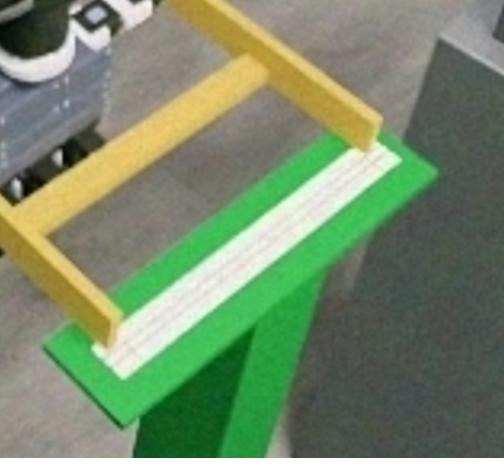

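Call:
move:
  arm4: {"target":[0.90,0.03,0.83,0,0.7071,-0.7071,0],"speed":0.15}

Call:
move:
  arm4: {"target":[0.91,0.055,1.03,0,0.7071,-0.7071,0],"speed":0.25}

Call:
move:
  arm4: {"target":[1.031,0.057,1.0,0,0.7071,-0.7071,0],"speed":0.25}
  cameras: ["cam_high","arm4_cam_wrist"]

Scene clock: 284.73 s.
Joint torques (N m): arm1=[0.62 -0.85 10.78 1.61 0.14 -0.08] | arm2=[-0.32 1.03 10.09 2.71 0 -0.14] | arm3=[-0.85 -8.7 7.83 -0.02 0.09 0.12] | arm4=[1.38 -20.54 5.64 0.44 0.1 -0.23]
Heat: arm1: hottest joint3_rad 34 °C; arm2: hottest joint3_rad 35 °C; arm3: hottest joint3_rad 37 °C; arm4: hottest joint3_rad 37 °C.
move: arm4 off_target
Joint velocities: within noise
arm1.joint_positions: joint1_rad=+0.166 joint2_rad=+0.624 joint3_rad=+1.324 joint4_rad=-1.143 joint5_rad=+0.019 joint6_rad=+1.116 hand_index_mcp=+0.755 hand_index_abd=+0.001 hand_index_pip=+0.577 hand_index_dip=+0.696 hand_middle_mcp=+0.755 hand_middle_abd=+0.001 hand_middle_pip=+0.577 hand_middle_dip=+0.696 hand_ring_mcp=+0.755 hand_ring_abd=+0.000 hand_ring_pip=+0.577 hand_ring_dip=+0.696 hand_thumb_cmc=+0.715 hand_thumb_axl=+0.677 hand_thumb_mcp=+0.226 hand_thumb_ipl=+0.168 hand_current_limit=+0.400 hand_speed=-0.600
arm1.joint_status: not commanded
arm1.hand_state: goal,goal,goal,goal,goal,goal,goal,goal,goal,goal,goal,goal,goal,goal,goal,goal
arm1.index_mcp_current_ma: 1
arm1.index_abd_current_ma: 0
arm1.index_pip_current_ma: 1
arm1.index_dip_current_ma: 0
arm1.middle_mcp_current_ma: 1
arm1.middle_abd_current_ma: 0
arm1.middle_pip_current_ma: 1
arm1.middle_dip_current_ma: 0
arm1.ring_mcp_current_ma: 1
arm1.ring_abd_current_ma: 0
arm1.ring_pip_current_ma: 1
arm1.ring_dip_current_ma: 0
arm1.thumb_cmc_current_ma: 1
arm1.thumb_axl_current_ma: -1
arm1.thumb_mcp_current_ma: 0
arm1.thumb_ipl_current_ma: 0
arm1.hand_goal_index_mcp: 0.754
arm1.hand_goal_index_abd: 0.000
arm1.hand_goal_index_pip: 0.576
arm1.hand_goal_index_dip: 0.696
arm1.hand_goal_middle_mcp: 0.754
arm1.hand_goal_middle_abd: 0.000
arm1.hand_goal_middle_pip: 0.576
arm1.hand_goal_middle_dip: 0.696
arm1.hand_goal_ring_mcp: 0.754
arm1.hand_goal_ring_abd: 0.000
arm1.hand_goal_ring_pip: 0.576
arm1.hand_goal_ring_dip: 0.696
arm1.hand_goal_thumb_cmc: 0.714
arm1.hand_goal_thumb_axl: 0.678
arm1.hand_goal_thumb_mcp: 0.226
arm1.hand_goal_thumb_ipl: 0.168
arm1.hand: x=-0.9125 y=-0.2064 z=+1.3835 quat_wxyz=(-0.280, +0.450, +0.715, +0.456) (m; scene frame)
arm1.hand_target: x=-0.9124 y=-0.2099 z=+1.3967 quat_wxyz=(-0.286, +0.446, +0.709, +0.466) (m; scene frame)
arm1.hand_status: not commanded
arm2.joint_positions: joint1_rad=-0.055 joint2_rad=+0.612 joint3_rad=+1.317 joint4_rad=-1.234 joint5_rad=-0.014 joint6_rad=+1.159 hand_index_mcp=+0.754 hand_index_abd=+0.000 hand_index_pip=+0.577 hand_index_dip=+0.696 hand_middle_mcp=+0.754 hand_middle_abd=+0.001 hand_middle_pip=+0.577 hand_middle_dip=+0.696 hand_ring_mcp=+0.754 hand_ring_abd=+0.000 hand_ring_pip=+0.577 hand_ring_dip=+0.696 hand_thumb_cmc=+0.714 hand_thumb_axl=+0.677 hand_thumb_mcp=+0.226 hand_thumb_ipl=+0.168 hand_current_limit=+0.400 hand_speed=-0.600
arm2.joint_status: not commanded
arm2.hand_state: goal,goal,goal,goal,goal,goal,goal,goal,goal,goal,goal,goal,goal,goal,goal,goal
arm2.index_mcp_current_ma: 0
arm2.index_abd_current_ma: 1
arm2.index_pip_current_ma: 2
arm2.index_dip_current_ma: 0
arm2.middle_mcp_current_ma: 0
arm2.middle_abd_current_ma: 1
arm2.middle_pip_current_ma: 2
arm2.middle_dip_current_ma: 0
arm2.ring_mcp_current_ma: 0
arm2.ring_abd_current_ma: 1
arm2.ring_pip_current_ma: 2
arm2.ring_dip_current_ma: 0
arm2.thumb_cmc_current_ma: 1
arm2.thumb_axl_current_ma: -3
arm2.thumb_mcp_current_ma: -1
arm2.thumb_ipl_current_ma: -1
arm2.hand_goal_index_mcp: 0.754
arm2.hand_goal_index_abd: 0.000
arm2.hand_goal_index_pip: 0.576
arm2.hand_goal_index_dip: 0.696
arm2.hand_goal_middle_mcp: 0.754
arm2.hand_goal_middle_abd: 0.000
arm2.hand_goal_middle_pip: 0.576
arm2.hand_goal_middle_dip: 0.696
arm2.hand_goal_ring_mcp: 0.754
arm2.hand_goal_ring_abd: 0.000
arm2.hand_goal_ring_pip: 0.576
arm2.hand_goal_ring_dip: 0.696
arm2.hand_goal_thumb_cmc: 0.714
arm2.hand_goal_thumb_axl: 0.678
arm2.hand_goal_thumb_mcp: 0.226
arm2.hand_goal_thumb_ipl: 0.168
arm2.hand: x=-0.4305 y=+0.2754 z=+1.3591 quat_wxyz=(+0.437, +0.684, -0.532, +0.241) (m; scene frame)
arm2.hand_target: x=-0.4301 y=+0.2780 z=+1.3702 quat_wxyz=(+0.446, +0.679, -0.528, +0.246) (m; scene frame)
arm2.hand_status: not commanded
arm3.joint_positions: joint1_rad=-1.143 joint2_rad=+1.335 joint3_rad=+1.387 joint4_rad=-1.568 joint5_rad=+0.006 joint6_rad=+1.584 hand_index_mcp=+0.754 hand_index_abd=-0.003 hand_index_pip=+0.574 hand_index_dip=+0.694 hand_middle_mcp=+0.754 hand_middle_abd=+0.000 hand_middle_pip=+0.574 hand_middle_dip=+0.693 hand_ring_mcp=+0.754 hand_ring_abd=+0.000 hand_ring_pip=+0.573 hand_ring_dip=+0.694 hand_thumb_cmc=+0.713 hand_thumb_axl=+0.677 hand_thumb_mcp=+0.215 hand_thumb_ipl=+0.165 hand_current_limit=+0.400 hand_speed=-0.600
arm3.joint_status: not commanded
arm3.hand_state: goal,goal,goal,goal,goal,goal,goal,goal,goal,goal,goal,goal,goal,goal,goal,goal
arm3.index_mcp_current_ma: 0
arm3.index_abd_current_ma: -1
arm3.index_pip_current_ma: -1
arm3.index_dip_current_ma: -1
arm3.middle_mcp_current_ma: 0
arm3.middle_abd_current_ma: 0
arm3.middle_pip_current_ma: -1
arm3.middle_dip_current_ma: -1
arm3.ring_mcp_current_ma: 0
arm3.ring_abd_current_ma: 0
arm3.ring_pip_current_ma: -1
arm3.ring_dip_current_ma: -1
arm3.thumb_cmc_current_ma: 0
arm3.thumb_axl_current_ma: 0
arm3.thumb_mcp_current_ma: -11
arm3.thumb_ipl_current_ma: -2
arm3.hand_goal_index_mcp: 0.754
arm3.hand_goal_index_abd: 0.000
arm3.hand_goal_index_pip: 0.576
arm3.hand_goal_index_dip: 0.696
arm3.hand_goal_middle_mcp: 0.754
arm3.hand_goal_middle_abd: 0.000
arm3.hand_goal_middle_pip: 0.576
arm3.hand_goal_middle_dip: 0.696
arm3.hand_goal_ring_mcp: 0.754
arm3.hand_goal_ring_abd: 0.000
arm3.hand_goal_ring_pip: 0.576
arm3.hand_goal_ring_dip: 0.696
arm3.hand_goal_thumb_cmc: 0.714
arm3.hand_goal_thumb_axl: 0.678
arm3.hand_goal_thumb_mcp: 0.226
arm3.hand_goal_thumb_ipl: 0.168
arm3.hand: x=+0.9864 y=-0.4255 z=+1.0779 quat_wxyz=(+0.001, +0.965, +0.260, +0.024) (m; scene frame)
arm3.hand_target: x=+0.9830 y=-0.4299 z=+1.0770 quat_wxyz=(+0.002, +0.968, +0.251, +0.020) (m; scene frame)
arm3.hand_status: not commanded
arm4.joint_positions: joint1_rad=-0.543 joint2_rad=+2.023 joint3_rad=+1.378 joint4_rad=-0.960 joint5_rad=+0.008 joint6_rad=+1.143 hand_index_mcp=+0.749 hand_index_abd=+0.000 hand_index_pip=+0.575 hand_index_dip=+0.693 hand_middle_mcp=+0.750 hand_middle_abd=+0.001 hand_middle_pip=+0.575 hand_middle_dip=+0.693 hand_ring_mcp=+0.752 hand_ring_abd=+0.002 hand_ring_pip=+0.575 hand_ring_dip=+0.694 hand_thumb_cmc=+0.715 hand_thumb_axl=+0.677 hand_thumb_mcp=+0.221 hand_thumb_ipl=+0.168 hand_current_limit=+0.750 hand_speed=-0.850
arm4.joint_status: not commanded
arm4.hand_state: goal,goal,goal,goal,goal,goal,goal,goal,goal,goal,goal,goal,goal,goal,goal,goal
arm4.index_mcp_current_ma: -1
arm4.index_abd_current_ma: 0
arm4.index_pip_current_ma: 0
arm4.index_dip_current_ma: 0
arm4.middle_mcp_current_ma: 0
arm4.middle_abd_current_ma: 0
arm4.middle_pip_current_ma: 0
arm4.middle_dip_current_ma: 0
arm4.ring_mcp_current_ma: 0
arm4.ring_abd_current_ma: 0
arm4.ring_pip_current_ma: 0
arm4.ring_dip_current_ma: 0
arm4.thumb_cmc_current_ma: 0
arm4.thumb_axl_current_ma: 0
arm4.thumb_mcp_current_ma: -1
arm4.thumb_ipl_current_ma: 0
arm4.hand_goal_index_mcp: 0.754
arm4.hand_goal_index_abd: 0.000
arm4.hand_goal_index_pip: 0.576
arm4.hand_goal_index_dip: 0.696
arm4.hand_goal_middle_mcp: 0.754
arm4.hand_goal_middle_abd: 0.000
arm4.hand_goal_middle_pip: 0.576
arm4.hand_goal_middle_dip: 0.696
arm4.hand_goal_ring_mcp: 0.754
arm4.hand_goal_ring_abd: 0.000
arm4.hand_goal_ring_pip: 0.576
arm4.hand_goal_ring_dip: 0.696
arm4.hand_goal_thumb_cmc: 0.714
arm4.hand_goal_thumb_axl: 0.678
arm4.hand_goal_thumb_mcp: 0.226
arm4.hand_goal_thumb_ipl: 0.168
arm4.hand: x=+0.9043 y=+0.0351 z=+0.8162 quat_wxyz=(-0.016, +0.705, -0.709, -0.007) (m; scene frame)
arm4.hand_target: x=+0.9001 y=+0.0300 z=+0.8299 quat_wxyz=(+0.000, +0.707, -0.707, +0.000) (m; scene frame)
arm4.hand_status: off_target (0.015 m and 2.0 deg from the pose sent, 0.072 m and 4.6 deg at the start)
pictures: none

Scene clock: 286.50 s.
Joint torques (N m): arm1=[0.62 -0.85 10.77 1.61 0.14 -0.08] | arm2=[-0.62 0.97 10.13 2.76 0.02 -0.15] | arm3=[-0.85 -8.76 7.83 -0.02 0.09 0.12] | arm4=[1.26 -16.26 10.25 -0.12 0.09 -0.23]
Heat: arm1: hottest joint3_rad 34 °C; arm2: hottest joint3_rad 35 °C; arm3: hottest joint3_rad 37 °C; arm4: hottest joint3_rad 37 °C.
move: arm4 off_target
Joint velocities: within noise
arm1, arm2, arm3: as last shown
arm4.joint_positions: joint1_rad=-0.543 joint2_rad=+1.732 joint3_rad=+1.495 joint4_rad=-1.383 joint5_rad=+0.008 joint6_rad=+1.141 hand_index_mcp=+0.749 hand_index_abd=+0.000 hand_index_pip=+0.575 hand_index_dip=+0.693 hand_middle_mcp=+0.750 hand_middle_abd=+0.001 hand_middle_pip=+0.575 hand_middle_dip=+0.693 hand_ring_mcp=+0.752 hand_ring_abd=+0.002 hand_ring_pip=+0.575 hand_ring_dip=+0.694 hand_thumb_cmc=+0.715 hand_thumb_axl=+0.677 hand_thumb_mcp=+0.221 hand_thumb_ipl=+0.168 hand_current_limit=+0.750 hand_speed=-0.850
arm4.joint_status: not commanded
arm4.hand_state: goal,goal,goal,goal,goal,goal,goal,goal,goal,goal,goal,goal,goal,goal,goal,goal
arm4.index_mcp_current_ma: -1
arm4.index_abd_current_ma: 0
arm4.index_pip_current_ma: 0
arm4.index_dip_current_ma: 0
arm4.middle_mcp_current_ma: 0
arm4.middle_abd_current_ma: 0
arm4.middle_pip_current_ma: 0
arm4.middle_dip_current_ma: 0
arm4.ring_mcp_current_ma: 0
arm4.ring_abd_current_ma: 0
arm4.ring_pip_current_ma: 0
arm4.ring_dip_current_ma: 0
arm4.thumb_cmc_current_ma: 0
arm4.thumb_axl_current_ma: 0
arm4.thumb_mcp_current_ma: -1
arm4.thumb_ipl_current_ma: 0
arm4.hand_goal_index_mcp: 0.754
arm4.hand_goal_index_abd: 0.000
arm4.hand_goal_index_pip: 0.576
arm4.hand_goal_index_dip: 0.696
arm4.hand_goal_middle_mcp: 0.754
arm4.hand_goal_middle_abd: 0.000
arm4.hand_goal_middle_pip: 0.576
arm4.hand_goal_middle_dip: 0.696
arm4.hand_goal_ring_mcp: 0.754
arm4.hand_goal_ring_abd: 0.000
arm4.hand_goal_ring_pip: 0.576
arm4.hand_goal_ring_dip: 0.696
arm4.hand_goal_thumb_cmc: 0.714
arm4.hand_goal_thumb_axl: 0.678
arm4.hand_goal_thumb_mcp: 0.226
arm4.hand_goal_thumb_ipl: 0.168
arm4.hand: x=+0.9186 y=+0.0684 z=+1.0079 quat_wxyz=(-0.022, +0.706, -0.708, -0.010) (m; scene frame)
arm4.hand_target: x=+0.9106 y=+0.0559 z=+1.0302 quat_wxyz=(+0.000, +0.707, -0.707, +0.000) (m; scene frame)
arm4.hand_status: off_target (0.027 m and 2.8 deg from the pose sent, 0.215 m and 2.0 deg at the start)
pictures: none

Scene clock: 287.97 s.
Joint torques (N m): arm1=[0.62 -0.91 10.78 1.61 0.15 -0.08] | arm2=[-0.32 0.79 10.07 2.78 0 -0.17] | arm3=[-0.91 -8.7 7.83 -0.02 0.09 0.12] | arm4=[1.61 -16.56 6.91 0.5 0.27 -0.07]
Heat: arm1: hottest joint3_rad 34 °C; arm2: hottest joint3_rad 35 °C; arm3: hottest joint3_rad 37 °C; arm4: hottest joint3_rad 37 °C.
move: arm4 off_target
Joint velocities: within noise
arm1, arm2, arm3: as last shown
arm4.joint_positions: joint1_rad=-0.322 joint2_rad=+1.669 joint3_rad=+1.357 joint4_rad=-1.294 joint5_rad=+0.003 joint6_rad=+1.351 hand_index_mcp=+0.751 hand_index_abd=+0.000 hand_index_pip=+0.575 hand_index_dip=+0.693 hand_middle_mcp=+0.751 hand_middle_abd=+0.001 hand_middle_pip=+0.575 hand_middle_dip=+0.693 hand_ring_mcp=+0.752 hand_ring_abd=+0.002 hand_ring_pip=+0.575 hand_ring_dip=+0.694 hand_thumb_cmc=+0.715 hand_thumb_axl=+0.677 hand_thumb_mcp=+0.221 hand_thumb_ipl=+0.168 hand_current_limit=+0.750 hand_speed=-0.850
arm4.joint_status: not commanded
arm4.hand_state: goal,goal,goal,goal,goal,goal,goal,goal,goal,goal,goal,goal,goal,goal,goal,goal
arm4.index_mcp_current_ma: 0
arm4.index_abd_current_ma: 0
arm4.index_pip_current_ma: 0
arm4.index_dip_current_ma: 0
arm4.middle_mcp_current_ma: 0
arm4.middle_abd_current_ma: 0
arm4.middle_pip_current_ma: 0
arm4.middle_dip_current_ma: 0
arm4.ring_mcp_current_ma: 0
arm4.ring_abd_current_ma: 0
arm4.ring_pip_current_ma: 0
arm4.ring_dip_current_ma: 0
arm4.thumb_cmc_current_ma: 0
arm4.thumb_axl_current_ma: 0
arm4.thumb_mcp_current_ma: -1
arm4.thumb_ipl_current_ma: 0
arm4.hand_goal_index_mcp: 0.754
arm4.hand_goal_index_abd: 0.000
arm4.hand_goal_index_pip: 0.576
arm4.hand_goal_index_dip: 0.696
arm4.hand_goal_middle_mcp: 0.754
arm4.hand_goal_middle_abd: 0.000
arm4.hand_goal_middle_pip: 0.576
arm4.hand_goal_middle_dip: 0.696
arm4.hand_goal_ring_mcp: 0.754
arm4.hand_goal_ring_abd: 0.000
arm4.hand_goal_ring_pip: 0.576
arm4.hand_goal_ring_dip: 0.696
arm4.hand_goal_thumb_cmc: 0.714
arm4.hand_goal_thumb_axl: 0.678
arm4.hand_goal_thumb_mcp: 0.226
arm4.hand_goal_thumb_ipl: 0.168
arm4.hand: x=+1.0314 y=+0.0582 z=+0.9889 quat_wxyz=(-0.014, +0.710, -0.704, -0.008) (m; scene frame)
arm4.hand_target: x=+1.0310 y=+0.0570 z=+1.0000 quat_wxyz=(+0.000, +0.707, -0.707, +0.000) (m; scene frame)
arm4.hand_status: off_target (0.011 m and 2.0 deg from the pose sent, 0.113 m and 2.8 deg at the start)
pictures: arm4_cam_wrist, cam_high
camera_calibration:
arm4_cam_wrist: T_world_to_cam=[[-0.665802, 0.745658, 0.0264926, 0.650006], [0.497006, 0.416738, 0.761127, -1.33828], [0.5565, 0.519927, -0.648061, 0.163397], [0, 0, 0, 1]] pos_world=[1.00698, -0.0119248, 1.10727]

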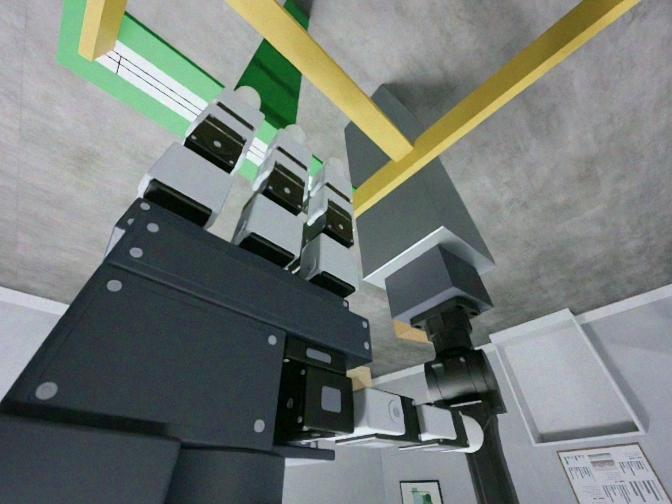

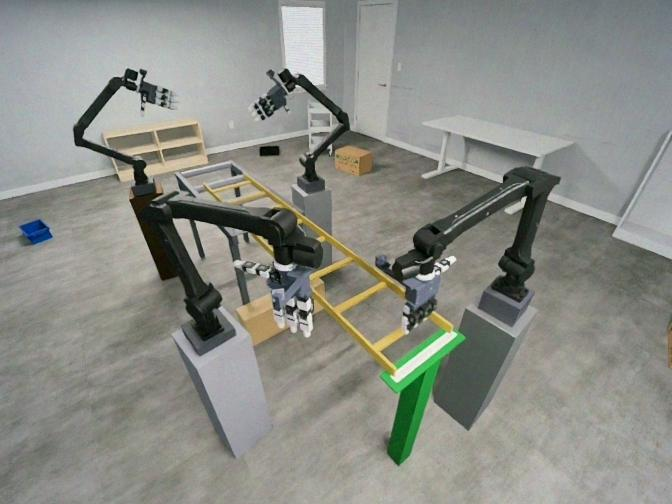

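Call:
zoom_image:
  camera: "arm4_cam_wrist"
  region: [60, 0, 160, 80]

Scaled by 5.040 from the camera's 672x504 image, which has a finer 960x720 frame.

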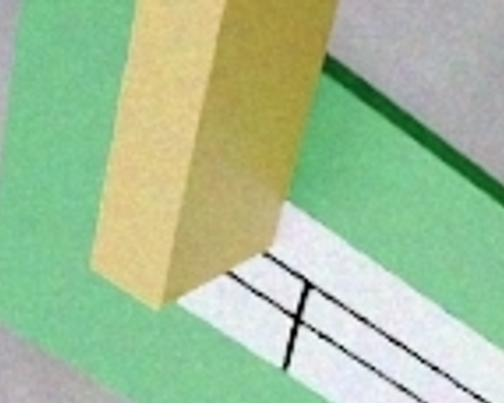

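Call:
move:
  arm4: {"joints":{"joint1_rad":0.724,"joint2_rad":0.185,"joint3_rad":0.553,"joint4_rad":-0.860,"joint5_rad":0.047,"joint6_rad":1.044}}
  cameras: ["arm4_cam_wrist","cam_high"]

Call:
zoom_image:
  camera: "arm4_cam_wrist"
  region: [570, 90, 650, 150]

Call:
zoom_image:
  camera: "arm4_cam_wrist"
  region: [480, 240, 560, 300]

Scene clock: 290.67 s.
Joint torques (N m): arm1=[0.62 -0.85 10.78 1.61 0.15 -0.08] | arm2=[-0.5 0.79 10.11 2.77 0.01 -0.13] | arm3=[-0.85 -8.76 7.84 -0.01 0.09 0.13] | arm4=[2.26 2.2 8.49 2.77 0.25 -0.32]
Heat: arm1: hottest joint3_rad 34 °C; arm2: hottest joint3_rad 35 °C; arm3: hottest joint3_rad 37 °C; arm4: hottest joint3_rad 37 °C.
move: arm4 done
Joint velocities: within noise
arm1, arm2, arm3: as last shown
arm4.joint_positions: joint1_rad=+0.709 joint2_rad=+0.192 joint3_rad=+0.551 joint4_rad=-0.878 joint5_rad=+0.045 joint6_rad=+1.053 hand_index_mcp=+0.756 hand_index_abd=+0.000 hand_index_pip=+0.575 hand_index_dip=+0.693 hand_middle_mcp=+0.755 hand_middle_abd=+0.001 hand_middle_pip=+0.575 hand_middle_dip=+0.693 hand_ring_mcp=+0.755 hand_ring_abd=+0.002 hand_ring_pip=+0.575 hand_ring_dip=+0.694 hand_thumb_cmc=+0.715 hand_thumb_axl=+0.677 hand_thumb_mcp=+0.221 hand_thumb_ipl=+0.168 hand_current_limit=+0.750 hand_speed=-0.850
arm4.joint_status: all done
arm4.hand_state: goal,goal,goal,goal,goal,goal,goal,goal,goal,goal,goal,goal,goal,goal,goal,goal
arm4.index_mcp_current_ma: 0
arm4.index_abd_current_ma: 0
arm4.index_pip_current_ma: 0
arm4.index_dip_current_ma: 0
arm4.middle_mcp_current_ma: 0
arm4.middle_abd_current_ma: 0
arm4.middle_pip_current_ma: 0
arm4.middle_dip_current_ma: 0
arm4.ring_mcp_current_ma: 0
arm4.ring_abd_current_ma: 0
arm4.ring_pip_current_ma: 0
arm4.ring_dip_current_ma: 0
arm4.thumb_cmc_current_ma: 0
arm4.thumb_axl_current_ma: 0
arm4.thumb_mcp_current_ma: -1
arm4.thumb_ipl_current_ma: 0
arm4.hand_goal_index_mcp: 0.754
arm4.hand_goal_index_abd: 0.000
arm4.hand_goal_index_pip: 0.576
arm4.hand_goal_index_dip: 0.696
arm4.hand_goal_middle_mcp: 0.754
arm4.hand_goal_middle_abd: 0.000
arm4.hand_goal_middle_pip: 0.576
arm4.hand_goal_middle_dip: 0.696
arm4.hand_goal_ring_mcp: 0.754
arm4.hand_goal_ring_abd: 0.000
arm4.hand_goal_ring_pip: 0.576
arm4.hand_goal_ring_dip: 0.696
arm4.hand_goal_thumb_cmc: 0.714
arm4.hand_goal_thumb_axl: 0.678
arm4.hand_goal_thumb_mcp: 0.226
arm4.hand_goal_thumb_ipl: 0.168
arm4.hand: x=+1.3321 y=+0.2728 z=+1.1551 quat_wxyz=(+0.314, +0.856, -0.112, +0.395) (m; scene frame)
arm4.hand_target: x=+1.3359 y=+0.2741 z=+1.1625 quat_wxyz=(+0.320, +0.851, -0.102, +0.405) (m; scene frame)
arm4.hand_status: not commanded
pictures: arm4_cam_wrist, cam_high
camera_calibration:
arm4_cam_wrist: T_world_to_cam=[[-0.793459, -0.549981, -0.26066, 1.54097], [-0.516766, 0.83504, -0.18884, 0.629846], [0.32152, -0.0151366, -0.946782, 0.796144], [0, 0, 0, 1]] pos_world=[1.2922, 0.333608, 1.27439]

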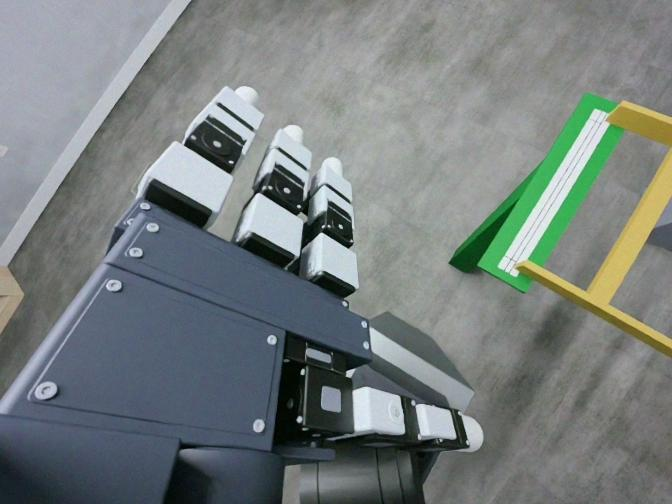

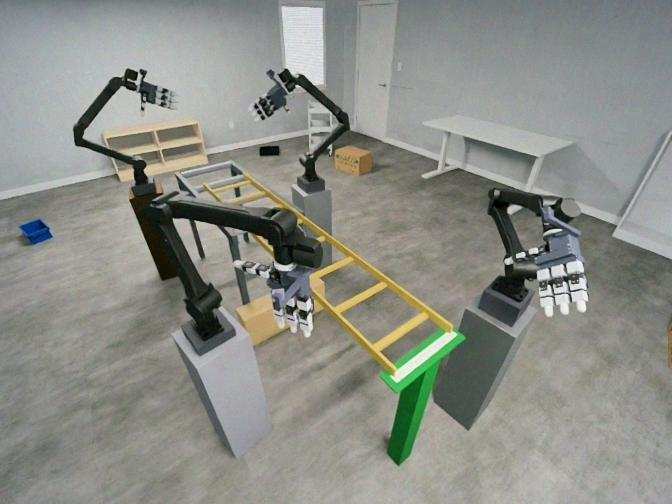

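Scaled by 6.300 from the camera's 672x504 image, which has a finer 960x720 frame.

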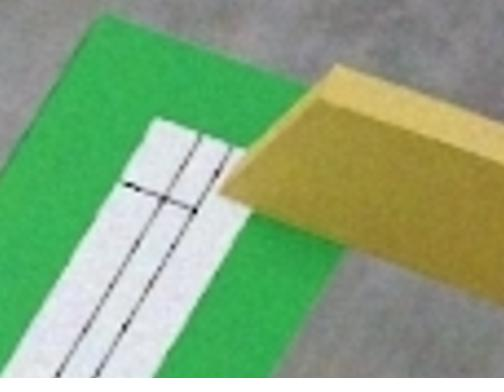

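Scaled by 6.300 from the camera's 672x504 image, which has a finer 960x720 frame.

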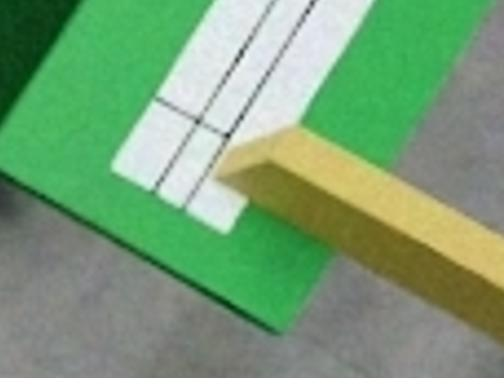

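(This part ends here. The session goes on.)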